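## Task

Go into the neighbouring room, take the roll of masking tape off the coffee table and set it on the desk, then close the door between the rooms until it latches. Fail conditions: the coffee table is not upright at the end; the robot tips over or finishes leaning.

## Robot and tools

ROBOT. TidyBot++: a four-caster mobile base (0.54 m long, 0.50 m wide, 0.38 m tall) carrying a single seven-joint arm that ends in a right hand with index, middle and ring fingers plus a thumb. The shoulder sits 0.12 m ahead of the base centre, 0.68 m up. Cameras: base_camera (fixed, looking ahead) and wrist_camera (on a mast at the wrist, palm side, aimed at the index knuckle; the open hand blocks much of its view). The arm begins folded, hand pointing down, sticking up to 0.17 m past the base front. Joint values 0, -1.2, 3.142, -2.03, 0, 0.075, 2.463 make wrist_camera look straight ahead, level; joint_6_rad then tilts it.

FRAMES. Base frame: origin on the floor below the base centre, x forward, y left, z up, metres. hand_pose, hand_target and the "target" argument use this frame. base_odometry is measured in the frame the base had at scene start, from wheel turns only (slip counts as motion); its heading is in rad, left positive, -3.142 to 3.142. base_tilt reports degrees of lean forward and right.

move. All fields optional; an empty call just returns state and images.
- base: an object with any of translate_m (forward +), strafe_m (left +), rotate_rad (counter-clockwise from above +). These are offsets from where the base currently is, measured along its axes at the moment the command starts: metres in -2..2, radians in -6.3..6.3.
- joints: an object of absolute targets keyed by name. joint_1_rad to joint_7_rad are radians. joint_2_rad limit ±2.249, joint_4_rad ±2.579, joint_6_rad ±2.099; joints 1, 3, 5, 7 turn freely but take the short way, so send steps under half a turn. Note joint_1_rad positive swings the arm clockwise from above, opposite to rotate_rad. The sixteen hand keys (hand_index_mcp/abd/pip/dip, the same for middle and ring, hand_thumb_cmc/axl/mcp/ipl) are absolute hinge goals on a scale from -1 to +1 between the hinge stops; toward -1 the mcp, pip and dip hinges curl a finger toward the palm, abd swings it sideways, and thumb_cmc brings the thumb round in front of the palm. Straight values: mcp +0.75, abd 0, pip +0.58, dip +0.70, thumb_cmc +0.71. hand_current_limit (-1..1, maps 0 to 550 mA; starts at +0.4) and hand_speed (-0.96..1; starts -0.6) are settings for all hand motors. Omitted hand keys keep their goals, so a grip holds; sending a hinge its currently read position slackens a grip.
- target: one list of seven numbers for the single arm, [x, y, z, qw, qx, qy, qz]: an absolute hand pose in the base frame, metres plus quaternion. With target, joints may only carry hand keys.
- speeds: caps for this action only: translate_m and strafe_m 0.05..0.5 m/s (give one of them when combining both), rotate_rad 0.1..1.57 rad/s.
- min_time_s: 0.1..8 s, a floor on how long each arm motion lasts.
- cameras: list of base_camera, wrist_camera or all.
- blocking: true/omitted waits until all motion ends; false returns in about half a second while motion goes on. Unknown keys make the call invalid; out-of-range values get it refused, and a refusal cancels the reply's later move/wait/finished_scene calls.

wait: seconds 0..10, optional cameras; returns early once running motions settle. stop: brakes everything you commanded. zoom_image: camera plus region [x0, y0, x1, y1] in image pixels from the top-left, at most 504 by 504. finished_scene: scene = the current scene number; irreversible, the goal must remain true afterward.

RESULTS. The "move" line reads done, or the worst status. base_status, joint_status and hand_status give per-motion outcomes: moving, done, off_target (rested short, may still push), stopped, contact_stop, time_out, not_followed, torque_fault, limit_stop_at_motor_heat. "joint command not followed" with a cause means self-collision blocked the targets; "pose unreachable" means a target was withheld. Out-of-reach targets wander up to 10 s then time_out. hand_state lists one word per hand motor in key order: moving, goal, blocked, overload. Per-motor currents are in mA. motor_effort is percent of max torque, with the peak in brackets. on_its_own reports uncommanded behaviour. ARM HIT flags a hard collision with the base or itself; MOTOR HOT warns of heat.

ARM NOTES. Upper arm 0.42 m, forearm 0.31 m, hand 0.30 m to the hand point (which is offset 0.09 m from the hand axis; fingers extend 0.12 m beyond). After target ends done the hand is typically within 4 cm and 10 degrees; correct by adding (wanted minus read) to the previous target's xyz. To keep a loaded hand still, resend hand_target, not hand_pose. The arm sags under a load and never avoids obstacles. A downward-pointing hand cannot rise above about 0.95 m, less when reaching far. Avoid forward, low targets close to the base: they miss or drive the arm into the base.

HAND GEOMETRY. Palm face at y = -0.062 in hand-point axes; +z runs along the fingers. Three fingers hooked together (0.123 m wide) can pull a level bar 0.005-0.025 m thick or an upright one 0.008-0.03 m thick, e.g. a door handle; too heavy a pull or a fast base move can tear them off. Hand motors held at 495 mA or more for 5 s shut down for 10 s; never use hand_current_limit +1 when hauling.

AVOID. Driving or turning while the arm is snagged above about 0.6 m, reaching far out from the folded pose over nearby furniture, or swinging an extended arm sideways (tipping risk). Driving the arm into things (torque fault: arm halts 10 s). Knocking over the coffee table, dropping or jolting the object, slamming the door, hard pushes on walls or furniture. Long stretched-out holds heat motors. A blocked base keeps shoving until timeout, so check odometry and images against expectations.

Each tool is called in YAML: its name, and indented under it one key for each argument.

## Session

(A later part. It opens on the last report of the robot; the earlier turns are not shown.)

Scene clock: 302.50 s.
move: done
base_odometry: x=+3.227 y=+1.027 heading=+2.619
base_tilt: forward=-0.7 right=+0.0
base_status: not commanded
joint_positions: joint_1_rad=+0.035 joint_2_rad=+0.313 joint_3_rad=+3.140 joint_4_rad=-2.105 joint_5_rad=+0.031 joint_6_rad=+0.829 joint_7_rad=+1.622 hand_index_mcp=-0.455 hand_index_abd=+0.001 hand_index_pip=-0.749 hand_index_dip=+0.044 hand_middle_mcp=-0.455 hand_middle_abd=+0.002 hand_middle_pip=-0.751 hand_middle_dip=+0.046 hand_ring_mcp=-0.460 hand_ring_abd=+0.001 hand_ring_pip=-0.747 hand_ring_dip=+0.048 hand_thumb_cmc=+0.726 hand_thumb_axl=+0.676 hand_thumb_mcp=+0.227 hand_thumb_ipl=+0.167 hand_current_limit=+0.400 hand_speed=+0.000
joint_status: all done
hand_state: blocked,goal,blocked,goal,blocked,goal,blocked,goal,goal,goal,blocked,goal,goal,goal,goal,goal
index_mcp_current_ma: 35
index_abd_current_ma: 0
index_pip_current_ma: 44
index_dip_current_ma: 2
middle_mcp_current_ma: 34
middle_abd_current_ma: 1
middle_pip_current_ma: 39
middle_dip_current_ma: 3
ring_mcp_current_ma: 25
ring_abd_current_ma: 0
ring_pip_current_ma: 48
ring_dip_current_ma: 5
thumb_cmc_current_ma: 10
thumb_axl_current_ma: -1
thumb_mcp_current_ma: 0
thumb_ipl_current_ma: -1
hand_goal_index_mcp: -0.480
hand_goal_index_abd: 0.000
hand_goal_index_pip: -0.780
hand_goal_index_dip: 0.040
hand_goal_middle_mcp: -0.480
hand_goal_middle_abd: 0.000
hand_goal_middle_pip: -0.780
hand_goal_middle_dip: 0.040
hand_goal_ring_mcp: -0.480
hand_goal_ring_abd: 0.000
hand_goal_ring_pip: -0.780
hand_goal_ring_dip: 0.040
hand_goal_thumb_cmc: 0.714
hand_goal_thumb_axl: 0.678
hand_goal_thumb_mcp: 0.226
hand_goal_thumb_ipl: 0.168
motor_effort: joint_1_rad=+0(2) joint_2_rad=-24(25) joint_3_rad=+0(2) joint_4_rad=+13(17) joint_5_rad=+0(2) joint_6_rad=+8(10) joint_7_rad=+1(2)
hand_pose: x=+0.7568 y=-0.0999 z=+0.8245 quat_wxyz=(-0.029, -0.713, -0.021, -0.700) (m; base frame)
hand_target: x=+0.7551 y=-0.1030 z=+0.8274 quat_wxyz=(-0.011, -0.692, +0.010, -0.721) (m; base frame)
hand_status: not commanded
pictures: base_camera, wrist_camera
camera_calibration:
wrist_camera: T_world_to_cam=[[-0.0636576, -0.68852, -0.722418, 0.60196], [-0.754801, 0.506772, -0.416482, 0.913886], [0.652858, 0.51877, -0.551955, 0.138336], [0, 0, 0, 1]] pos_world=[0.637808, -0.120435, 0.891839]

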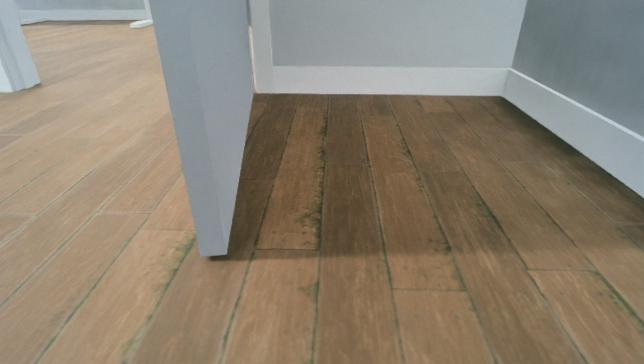

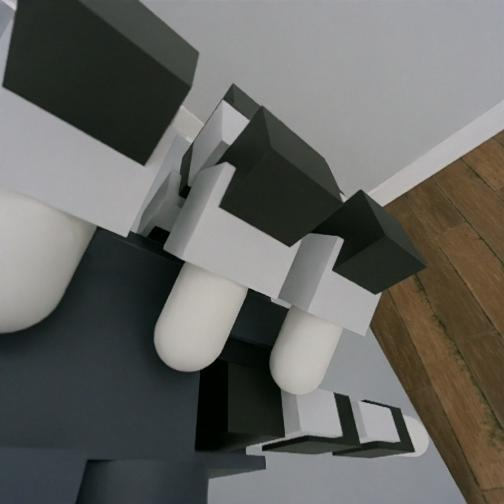

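move:
  base: {"translate_m": 0.13, "strafe_m": 0.64}
  speeds: {"translate_m": 0.3}
  cameras: ["base_camera"]

move:
  base: {"translate_m": 0.27, "strafe_m": 0.22}
  speeds: {"translate_m": 0.25}
  cameras: ["base_camera"]

Scene clock: 307.17 s.
move: done
base_odometry: x=+2.794 y=+0.538 heading=+2.619
base_tilt: forward=-0.6 right=+0.0
base_status: done
joint_positions: joint_1_rad=+0.027 joint_2_rad=+0.315 joint_3_rad=+3.141 joint_4_rad=-2.107 joint_5_rad=+0.009 joint_6_rad=+0.834 joint_7_rad=+1.609 hand_index_mcp=-0.455 hand_index_abd=+0.002 hand_index_pip=-0.750 hand_index_dip=+0.044 hand_middle_mcp=-0.455 hand_middle_abd=+0.002 hand_middle_pip=-0.751 hand_middle_dip=+0.046 hand_ring_mcp=-0.460 hand_ring_abd=+0.001 hand_ring_pip=-0.747 hand_ring_dip=+0.048 hand_thumb_cmc=+0.726 hand_thumb_axl=+0.676 hand_thumb_mcp=+0.227 hand_thumb_ipl=+0.167 hand_current_limit=+0.400 hand_speed=+0.000
joint_status: not commanded
hand_state: blocked,goal,blocked,goal,blocked,goal,blocked,goal,blocked,goal,blocked,goal,goal,goal,goal,goal
index_mcp_current_ma: 36
index_abd_current_ma: 0
index_pip_current_ma: 41
index_dip_current_ma: 2
middle_mcp_current_ma: 35
middle_abd_current_ma: 1
middle_pip_current_ma: 39
middle_dip_current_ma: 4
ring_mcp_current_ma: 25
ring_abd_current_ma: 0
ring_pip_current_ma: 48
ring_dip_current_ma: 5
thumb_cmc_current_ma: 11
thumb_axl_current_ma: -1
thumb_mcp_current_ma: 0
thumb_ipl_current_ma: -1
hand_goal_index_mcp: -0.480
hand_goal_index_abd: 0.000
hand_goal_index_pip: -0.780
hand_goal_index_dip: 0.040
hand_goal_middle_mcp: -0.480
hand_goal_middle_abd: 0.000
hand_goal_middle_pip: -0.780
hand_goal_middle_dip: 0.040
hand_goal_ring_mcp: -0.480
hand_goal_ring_abd: 0.000
hand_goal_ring_pip: -0.780
hand_goal_ring_dip: 0.040
hand_goal_thumb_cmc: 0.714
hand_goal_thumb_axl: 0.678
hand_goal_thumb_mcp: 0.226
hand_goal_thumb_ipl: 0.168
motor_effort: joint_1_rad=-1(10) joint_2_rad=-24(25) joint_3_rad=+0(7) joint_4_rad=+13(14) joint_5_rad=+0(8) joint_6_rad=+8(9) joint_7_rad=+0(5)
hand_pose: x=+0.7556 y=-0.0995 z=+0.8211 quat_wxyz=(-0.022, -0.713, -0.008, -0.700) (m; base frame)
hand_target: x=+0.7551 y=-0.1030 z=+0.8274 quat_wxyz=(-0.011, -0.692, +0.010, -0.721) (m; base frame)
hand_status: not commanded
pictures: base_camera

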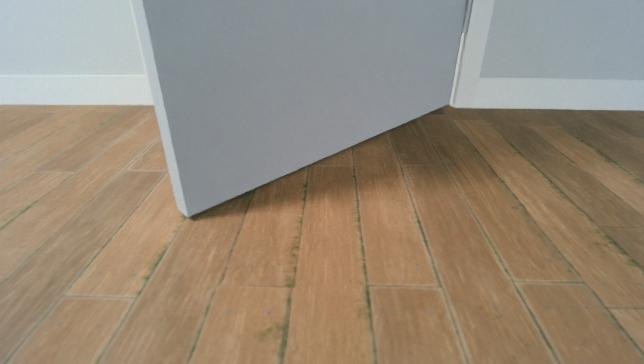

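Scene clock: 309.43 s.
move: done
base_odometry: x=+2.450 y=+0.482 heading=+2.619
base_tilt: forward=-0.6 right=+0.0
base_status: done
joint_positions: joint_1_rad=+0.026 joint_2_rad=+0.318 joint_3_rad=+3.142 joint_4_rad=-2.123 joint_5_rad=-0.004 joint_6_rad=+0.844 joint_7_rad=+1.606 hand_index_mcp=-0.454 hand_index_abd=+0.002 hand_index_pip=-0.751 hand_index_dip=+0.044 hand_middle_mcp=-0.454 hand_middle_abd=+0.002 hand_middle_pip=-0.751 hand_middle_dip=+0.046 hand_ring_mcp=-0.459 hand_ring_abd=+0.001 hand_ring_pip=-0.747 hand_ring_dip=+0.048 hand_thumb_cmc=+0.727 hand_thumb_axl=+0.676 hand_thumb_mcp=+0.226 hand_thumb_ipl=+0.167 hand_current_limit=+0.400 hand_speed=+0.000
joint_status: not commanded
hand_state: blocked,goal,blocked,goal,blocked,goal,blocked,goal,blocked,goal,blocked,goal,goal,goal,goal,goal
index_mcp_current_ma: 38
index_abd_current_ma: 0
index_pip_current_ma: 40
index_dip_current_ma: 2
middle_mcp_current_ma: 36
middle_abd_current_ma: 1
middle_pip_current_ma: 39
middle_dip_current_ma: 4
ring_mcp_current_ma: 26
ring_abd_current_ma: 0
ring_pip_current_ma: 48
ring_dip_current_ma: 5
thumb_cmc_current_ma: 12
thumb_axl_current_ma: -1
thumb_mcp_current_ma: 0
thumb_ipl_current_ma: 0
hand_goal_index_mcp: -0.480
hand_goal_index_abd: 0.000
hand_goal_index_pip: -0.780
hand_goal_index_dip: 0.040
hand_goal_middle_mcp: -0.480
hand_goal_middle_abd: 0.000
hand_goal_middle_pip: -0.780
hand_goal_middle_dip: 0.040
hand_goal_ring_mcp: -0.480
hand_goal_ring_abd: 0.000
hand_goal_ring_pip: -0.780
hand_goal_ring_dip: 0.040
hand_goal_thumb_cmc: 0.714
hand_goal_thumb_axl: 0.678
hand_goal_thumb_mcp: 0.226
hand_goal_thumb_ipl: 0.168
motor_effort: joint_1_rad=-1(11) joint_2_rad=-23(25) joint_3_rad=+0(9) joint_4_rad=+13(22) joint_5_rad=+0(11) joint_6_rad=+9(9) joint_7_rad=+1(4)
hand_pose: x=+0.7513 y=-0.1019 z=+0.8132 quat_wxyz=(-0.022, -0.716, -0.001, -0.697) (m; base frame)
hand_target: x=+0.7551 y=-0.1030 z=+0.8274 quat_wxyz=(-0.011, -0.692, +0.010, -0.721) (m; base frame)
hand_status: not commanded
pictures: base_camera

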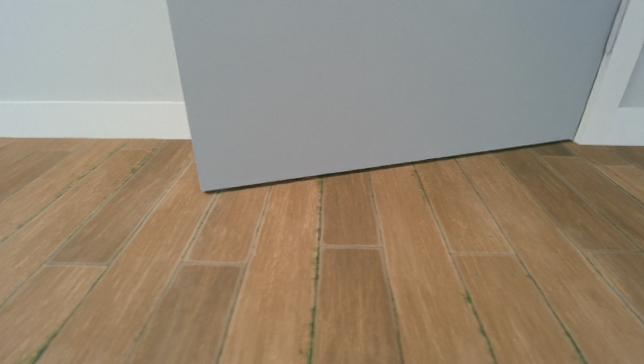

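move:
  base: {"translate_m": 0.17, "strafe_m": 0.06}
  speeds: {"translate_m": 0.2}
  cameras: ["base_camera"]

move:
  base: {"translate_m": 0.07}
  speeds: {"translate_m": 0.1}
  cameras: ["base_camera"]

Scene clock: 312.13 s.
move: done
base_odometry: x=+2.273 y=+0.515 heading=+2.619
base_tilt: forward=-0.6 right=+0.0
base_status: done
joint_positions: joint_1_rad=+0.029 joint_2_rad=+0.322 joint_3_rad=+3.142 joint_4_rad=-2.123 joint_5_rad=-0.004 joint_6_rad=+0.850 joint_7_rad=+1.606 hand_index_mcp=-0.454 hand_index_abd=+0.002 hand_index_pip=-0.751 hand_index_dip=+0.044 hand_middle_mcp=-0.454 hand_middle_abd=+0.002 hand_middle_pip=-0.751 hand_middle_dip=+0.046 hand_ring_mcp=-0.470 hand_ring_abd=+0.001 hand_ring_pip=-0.737 hand_ring_dip=+0.052 hand_thumb_cmc=+0.727 hand_thumb_axl=+0.676 hand_thumb_mcp=+0.226 hand_thumb_ipl=+0.167 hand_current_limit=+0.400 hand_speed=+0.000
joint_status: not commanded
hand_state: blocked,goal,blocked,goal,blocked,goal,blocked,goal,goal,goal,blocked,goal,goal,goal,goal,goal
index_mcp_current_ma: 38
index_abd_current_ma: 0
index_pip_current_ma: 40
index_dip_current_ma: 2
middle_mcp_current_ma: 36
middle_abd_current_ma: 1
middle_pip_current_ma: 39
middle_dip_current_ma: 4
ring_mcp_current_ma: 9
ring_abd_current_ma: 0
ring_pip_current_ma: 72
ring_dip_current_ma: 10
thumb_cmc_current_ma: 12
thumb_axl_current_ma: -1
thumb_mcp_current_ma: 0
thumb_ipl_current_ma: 0
hand_goal_index_mcp: -0.480
hand_goal_index_abd: 0.000
hand_goal_index_pip: -0.780
hand_goal_index_dip: 0.040
hand_goal_middle_mcp: -0.480
hand_goal_middle_abd: 0.000
hand_goal_middle_pip: -0.780
hand_goal_middle_dip: 0.040
hand_goal_ring_mcp: -0.480
hand_goal_ring_abd: 0.000
hand_goal_ring_pip: -0.780
hand_goal_ring_dip: 0.040
hand_goal_thumb_cmc: 0.714
hand_goal_thumb_axl: 0.678
hand_goal_thumb_mcp: 0.226
hand_goal_thumb_ipl: 0.168
motor_effort: joint_1_rad=-1(4) joint_2_rad=-23(25) joint_3_rad=+1(2) joint_4_rad=+13(21) joint_5_rad=+0(4) joint_6_rad=+9(9) joint_7_rad=+1(1)
hand_pose: x=+0.7517 y=-0.1037 z=+0.8125 quat_wxyz=(-0.023, -0.716, +0.000, -0.698) (m; base frame)
hand_target: x=+0.7551 y=-0.1030 z=+0.8274 quat_wxyz=(-0.011, -0.692, +0.010, -0.721) (m; base frame)
hand_status: not commanded
pictures: base_camera

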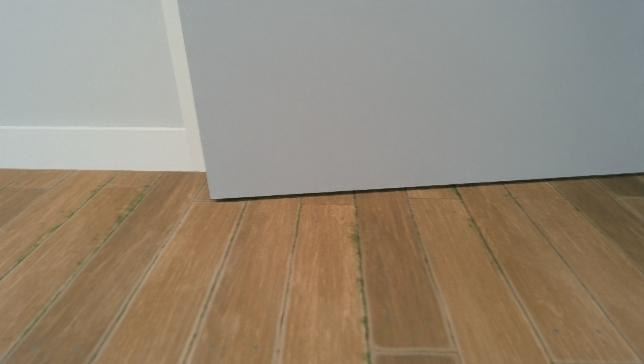

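Scene clock: 313.40 s.
move: done
base_odometry: x=+2.212 y=+0.550 heading=+2.619
base_tilt: forward=-0.6 right=-0.1
base_status: done
joint_positions: joint_1_rad=+0.029 joint_2_rad=+0.320 joint_3_rad=+3.142 joint_4_rad=-2.130 joint_5_rad=-0.004 joint_6_rad=+0.854 joint_7_rad=+1.606 hand_index_mcp=-0.453 hand_index_abd=+0.002 hand_index_pip=-0.751 hand_index_dip=+0.044 hand_middle_mcp=-0.454 hand_middle_abd=+0.002 hand_middle_pip=-0.751 hand_middle_dip=+0.046 hand_ring_mcp=-0.470 hand_ring_abd=+0.001 hand_ring_pip=-0.738 hand_ring_dip=+0.053 hand_thumb_cmc=+0.727 hand_thumb_axl=+0.676 hand_thumb_mcp=+0.226 hand_thumb_ipl=+0.167 hand_current_limit=+0.400 hand_speed=+0.000
joint_status: not commanded
hand_state: blocked,goal,blocked,goal,blocked,goal,blocked,goal,goal,goal,blocked,goal,goal,goal,goal,goal
index_mcp_current_ma: 38
index_abd_current_ma: 0
index_pip_current_ma: 40
index_dip_current_ma: 2
middle_mcp_current_ma: 36
middle_abd_current_ma: 1
middle_pip_current_ma: 39
middle_dip_current_ma: 4
ring_mcp_current_ma: 9
ring_abd_current_ma: 0
ring_pip_current_ma: 71
ring_dip_current_ma: 12
thumb_cmc_current_ma: 12
thumb_axl_current_ma: -1
thumb_mcp_current_ma: 0
thumb_ipl_current_ma: 0
hand_goal_index_mcp: -0.480
hand_goal_index_abd: 0.000
hand_goal_index_pip: -0.780
hand_goal_index_dip: 0.040
hand_goal_middle_mcp: -0.480
hand_goal_middle_abd: 0.000
hand_goal_middle_pip: -0.780
hand_goal_middle_dip: 0.040
hand_goal_ring_mcp: -0.480
hand_goal_ring_abd: 0.000
hand_goal_ring_pip: -0.780
hand_goal_ring_dip: 0.040
hand_goal_thumb_cmc: 0.714
hand_goal_thumb_axl: 0.678
hand_goal_thumb_mcp: 0.226
hand_goal_thumb_ipl: 0.168
motor_effort: joint_1_rad=+0(2) joint_2_rad=-24(25) joint_3_rad=+0(1) joint_4_rad=+13(22) joint_5_rad=+1(2) joint_6_rad=+9(9) joint_7_rad=+2(2)
hand_pose: x=+0.7497 y=-0.1037 z=+0.8117 quat_wxyz=(-0.023, -0.716, +0.000, -0.698) (m; base frame)
hand_target: x=+0.7551 y=-0.1030 z=+0.8274 quat_wxyz=(-0.011, -0.692, +0.010, -0.721) (m; base frame)
hand_status: not commanded
pictures: base_camera

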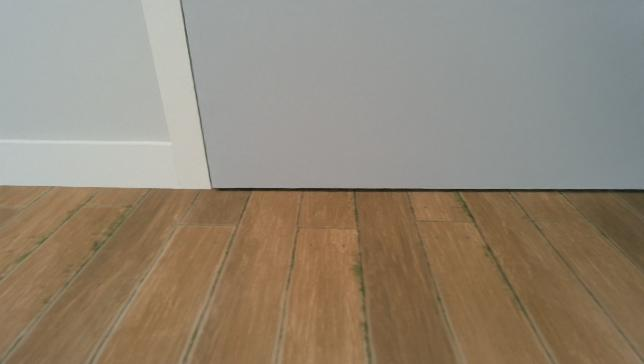

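Nearly flush. Final firm pushes.

move:
  base: {"translate_m": 0.06}
  speeds: {"translate_m": 0.1}
  cameras: ["base_camera"]

Scene clock: 315.10 s.
move: done
base_odometry: x=+2.161 y=+0.579 heading=+2.619
base_tilt: forward=-0.7 right=+0.0
base_status: done
joint_positions: joint_1_rad=+0.029 joint_2_rad=+0.286 joint_3_rad=+3.141 joint_4_rad=-2.179 joint_5_rad=-0.004 joint_6_rad=+0.865 joint_7_rad=+1.606 hand_index_mcp=-0.453 hand_index_abd=+0.002 hand_index_pip=-0.751 hand_index_dip=+0.044 hand_middle_mcp=-0.459 hand_middle_abd=+0.002 hand_middle_pip=-0.747 hand_middle_dip=+0.047 hand_ring_mcp=-0.491 hand_ring_abd=+0.001 hand_ring_pip=-0.721 hand_ring_dip=+0.057 hand_thumb_cmc=+0.727 hand_thumb_axl=+0.676 hand_thumb_mcp=+0.225 hand_thumb_ipl=+0.167 hand_current_limit=+0.400 hand_speed=+0.000
joint_status: not commanded
hand_state: blocked,goal,blocked,goal,blocked,goal,blocked,goal,goal,goal,blocked,goal,goal,goal,goal,goal
index_mcp_current_ma: 39
index_abd_current_ma: 0
index_pip_current_ma: 40
index_dip_current_ma: 2
middle_mcp_current_ma: 26
middle_abd_current_ma: 1
middle_pip_current_ma: 47
middle_dip_current_ma: 5
ring_mcp_current_ma: -10
ring_abd_current_ma: 0
ring_pip_current_ma: 117
ring_dip_current_ma: 18
thumb_cmc_current_ma: 12
thumb_axl_current_ma: -1
thumb_mcp_current_ma: 0
thumb_ipl_current_ma: 0
hand_goal_index_mcp: -0.480
hand_goal_index_abd: 0.000
hand_goal_index_pip: -0.780
hand_goal_index_dip: 0.040
hand_goal_middle_mcp: -0.480
hand_goal_middle_abd: 0.000
hand_goal_middle_pip: -0.780
hand_goal_middle_dip: 0.040
hand_goal_ring_mcp: -0.480
hand_goal_ring_abd: 0.000
hand_goal_ring_pip: -0.780
hand_goal_ring_dip: 0.040
hand_goal_thumb_cmc: 0.714
hand_goal_thumb_axl: 0.678
hand_goal_thumb_mcp: 0.226
hand_goal_thumb_ipl: 0.168
motor_effort: joint_1_rad=-1(4) joint_2_rad=-16(24) joint_3_rad=+1(3) joint_4_rad=+22(31) joint_5_rad=+1(4) joint_6_rad=+7(9) joint_7_rad=+2(2)
hand_pose: x=+0.7323 y=-0.1026 z=+0.8113 quat_wxyz=(-0.022, -0.718, +0.000, -0.696) (m; base frame)
hand_target: x=+0.7551 y=-0.1030 z=+0.8274 quat_wxyz=(-0.011, -0.692, +0.010, -0.721) (m; base frame)
hand_status: not commanded
pictures: base_camera

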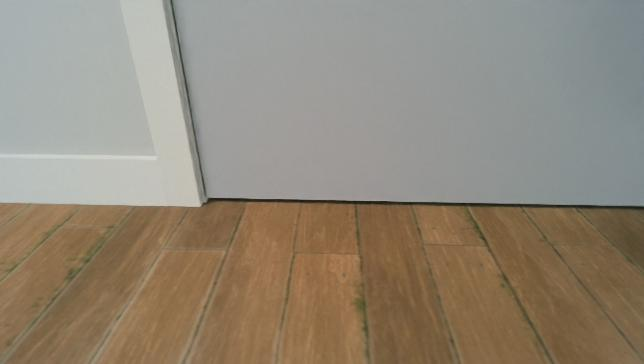

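move:
  base: {"translate_m": 0.05}
  speeds: {"translate_m": 0.1}
  cameras: ["base_camera"]

Scene clock: 318.00 s.
move: time_out
base_odometry: x=+2.120 y=+0.602 heading=+2.619
base_tilt: forward=-0.7 right=-0.1
base_status: translate_m time_out (by the wheels' count: +0.046 of +0.050)
joint_positions: joint_1_rad=+0.029 joint_2_rad=+0.195 joint_3_rad=+3.141 joint_4_rad=-2.299 joint_5_rad=-0.004 joint_6_rad=+0.878 joint_7_rad=+1.606 hand_index_mcp=-0.453 hand_index_abd=+0.002 hand_index_pip=-0.751 hand_index_dip=+0.044 hand_middle_mcp=-0.481 hand_middle_abd=+0.002 hand_middle_pip=-0.731 hand_middle_dip=+0.052 hand_ring_mcp=-0.531 hand_ring_abd=+0.001 hand_ring_pip=-0.686 hand_ring_dip=+0.070 hand_thumb_cmc=+0.727 hand_thumb_axl=+0.676 hand_thumb_mcp=+0.225 hand_thumb_ipl=+0.167 hand_current_limit=+0.400 hand_speed=+0.000
joint_status: not commanded
hand_state: blocked,goal,blocked,goal,goal,goal,blocked,goal,blocked,goal,blocked,blocked,goal,goal,goal,goal
index_mcp_current_ma: 39
index_abd_current_ma: 0
index_pip_current_ma: 40
index_dip_current_ma: 2
middle_mcp_current_ma: 0
middle_abd_current_ma: 1
middle_pip_current_ma: 88
middle_dip_current_ma: 11
ring_mcp_current_ma: -102
ring_abd_current_ma: 0
ring_pip_current_ma: 237
ring_dip_current_ma: 42
thumb_cmc_current_ma: 12
thumb_axl_current_ma: -1
thumb_mcp_current_ma: 0
thumb_ipl_current_ma: 0
hand_goal_index_mcp: -0.480
hand_goal_index_abd: 0.000
hand_goal_index_pip: -0.780
hand_goal_index_dip: 0.040
hand_goal_middle_mcp: -0.480
hand_goal_middle_abd: 0.000
hand_goal_middle_pip: -0.780
hand_goal_middle_dip: 0.040
hand_goal_ring_mcp: -0.480
hand_goal_ring_abd: 0.000
hand_goal_ring_pip: -0.780
hand_goal_ring_dip: 0.040
hand_goal_thumb_cmc: 0.714
hand_goal_thumb_axl: 0.678
hand_goal_thumb_mcp: 0.226
hand_goal_thumb_ipl: 0.168
on_its_own: hand_middle_mcp moved -0.021 to your old target -0.480
motor_effort: joint_1_rad=+0(2) joint_2_rad=+2(17) joint_3_rad=+2(3) joint_4_rad=+41(47) joint_5_rad=+2(3) joint_6_rad=+3(8) joint_7_rad=+1(1)
hand_pose: x=+0.6874 y=-0.1014 z=+0.8102 quat_wxyz=(-0.022, -0.723, +0.000, -0.691) (m; base frame)
hand_target: x=+0.7551 y=-0.1030 z=+0.8274 quat_wxyz=(-0.011, -0.692, +0.010, -0.721) (m; base frame)
hand_status: not commanded
pictures: base_camera

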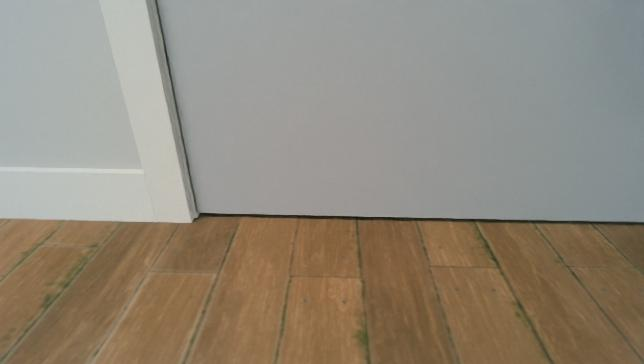

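move:
  base: {"translate_m": -0.4}
  cameras: ["base_camera", "wrist_camera"]

zoom_image:
  camera: "base_camera"
  region: [180, 60, 644, 200]

Scene clock: 320.70 s.
move: done
base_odometry: x=+2.467 y=+0.402 heading=+2.619
base_tilt: forward=-0.7 right=+0.0
base_status: done
joint_positions: joint_1_rad=+0.029 joint_2_rad=+0.328 joint_3_rad=+3.141 joint_4_rad=-2.119 joint_5_rad=-0.004 joint_6_rad=+0.880 joint_7_rad=+1.606 hand_index_mcp=-0.453 hand_index_abd=+0.002 hand_index_pip=-0.751 hand_index_dip=+0.044 hand_middle_mcp=-0.467 hand_middle_abd=+0.002 hand_middle_pip=-0.741 hand_middle_dip=+0.052 hand_ring_mcp=-0.471 hand_ring_abd=+0.001 hand_ring_pip=-0.742 hand_ring_dip=+0.067 hand_thumb_cmc=+0.727 hand_thumb_axl=+0.676 hand_thumb_mcp=+0.225 hand_thumb_ipl=+0.167 hand_current_limit=+0.400 hand_speed=+0.000
joint_status: not commanded
hand_state: blocked,goal,blocked,goal,goal,goal,blocked,goal,goal,goal,blocked,blocked,goal,goal,goal,goal
index_mcp_current_ma: 39
index_abd_current_ma: 0
index_pip_current_ma: 40
index_dip_current_ma: 2
middle_mcp_current_ma: 14
middle_abd_current_ma: 1
middle_pip_current_ma: 63
middle_dip_current_ma: 11
ring_mcp_current_ma: 7
ring_abd_current_ma: 0
ring_pip_current_ma: 61
ring_dip_current_ma: 35
thumb_cmc_current_ma: 12
thumb_axl_current_ma: -1
thumb_mcp_current_ma: 0
thumb_ipl_current_ma: 0
hand_goal_index_mcp: -0.480
hand_goal_index_abd: 0.000
hand_goal_index_pip: -0.780
hand_goal_index_dip: 0.040
hand_goal_middle_mcp: -0.480
hand_goal_middle_abd: 0.000
hand_goal_middle_pip: -0.780
hand_goal_middle_dip: 0.040
hand_goal_ring_mcp: -0.480
hand_goal_ring_abd: 0.000
hand_goal_ring_pip: -0.780
hand_goal_ring_dip: 0.040
hand_goal_thumb_cmc: 0.714
hand_goal_thumb_axl: 0.678
hand_goal_thumb_mcp: 0.226
hand_goal_thumb_ipl: 0.168
on_its_own: hand_ring_pip moved -0.056 toward your old target -0.780
motor_effort: joint_1_rad=+0(3) joint_2_rad=-24(28) joint_3_rad=+1(4) joint_4_rad=+13(39) joint_5_rad=+1(2) joint_6_rad=+9(9) joint_7_rad=+1(2)
hand_pose: x=+0.7543 y=-0.1036 z=+0.8194 quat_wxyz=(-0.023, -0.706, +0.000, -0.708) (m; base frame)
hand_target: x=+0.7551 y=-0.1030 z=+0.8274 quat_wxyz=(-0.011, -0.692, +0.010, -0.721) (m; base frame)
hand_status: not commanded
pictures: base_camera, wrist_camera
camera_calibration:
wrist_camera: T_world_to_cam=[[-0.0620802, -0.658933, -0.749636, 0.619724], [-0.734753, 0.538502, -0.412498, 0.896647], [0.675488, 0.525189, -0.517583, 0.0945016], [0, 0, 0, 1]] pos_world=[0.633451, -0.124121, 0.883344]

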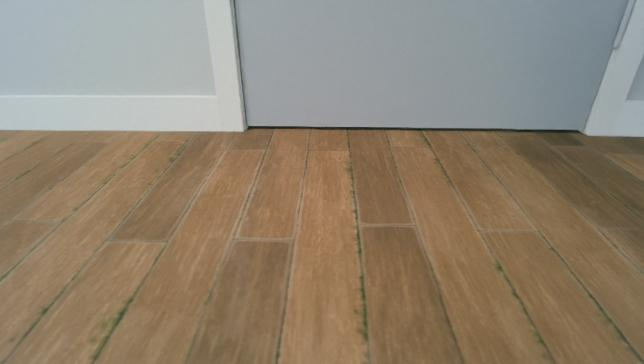

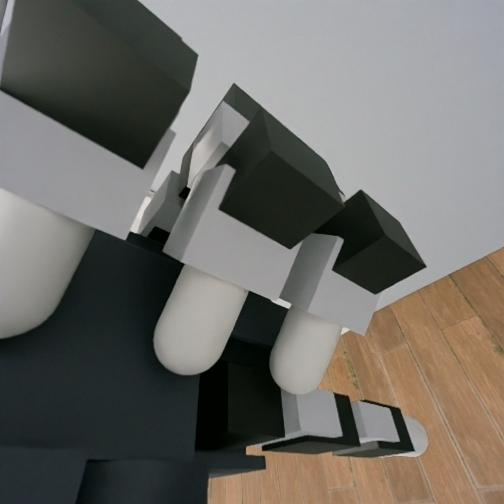

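Scaled by 1.086.

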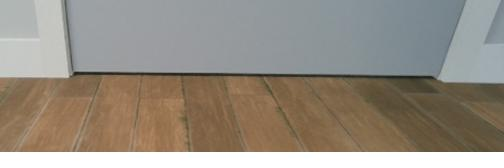

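finished_scene:
  scene: 2

The scene is finished: the task was done.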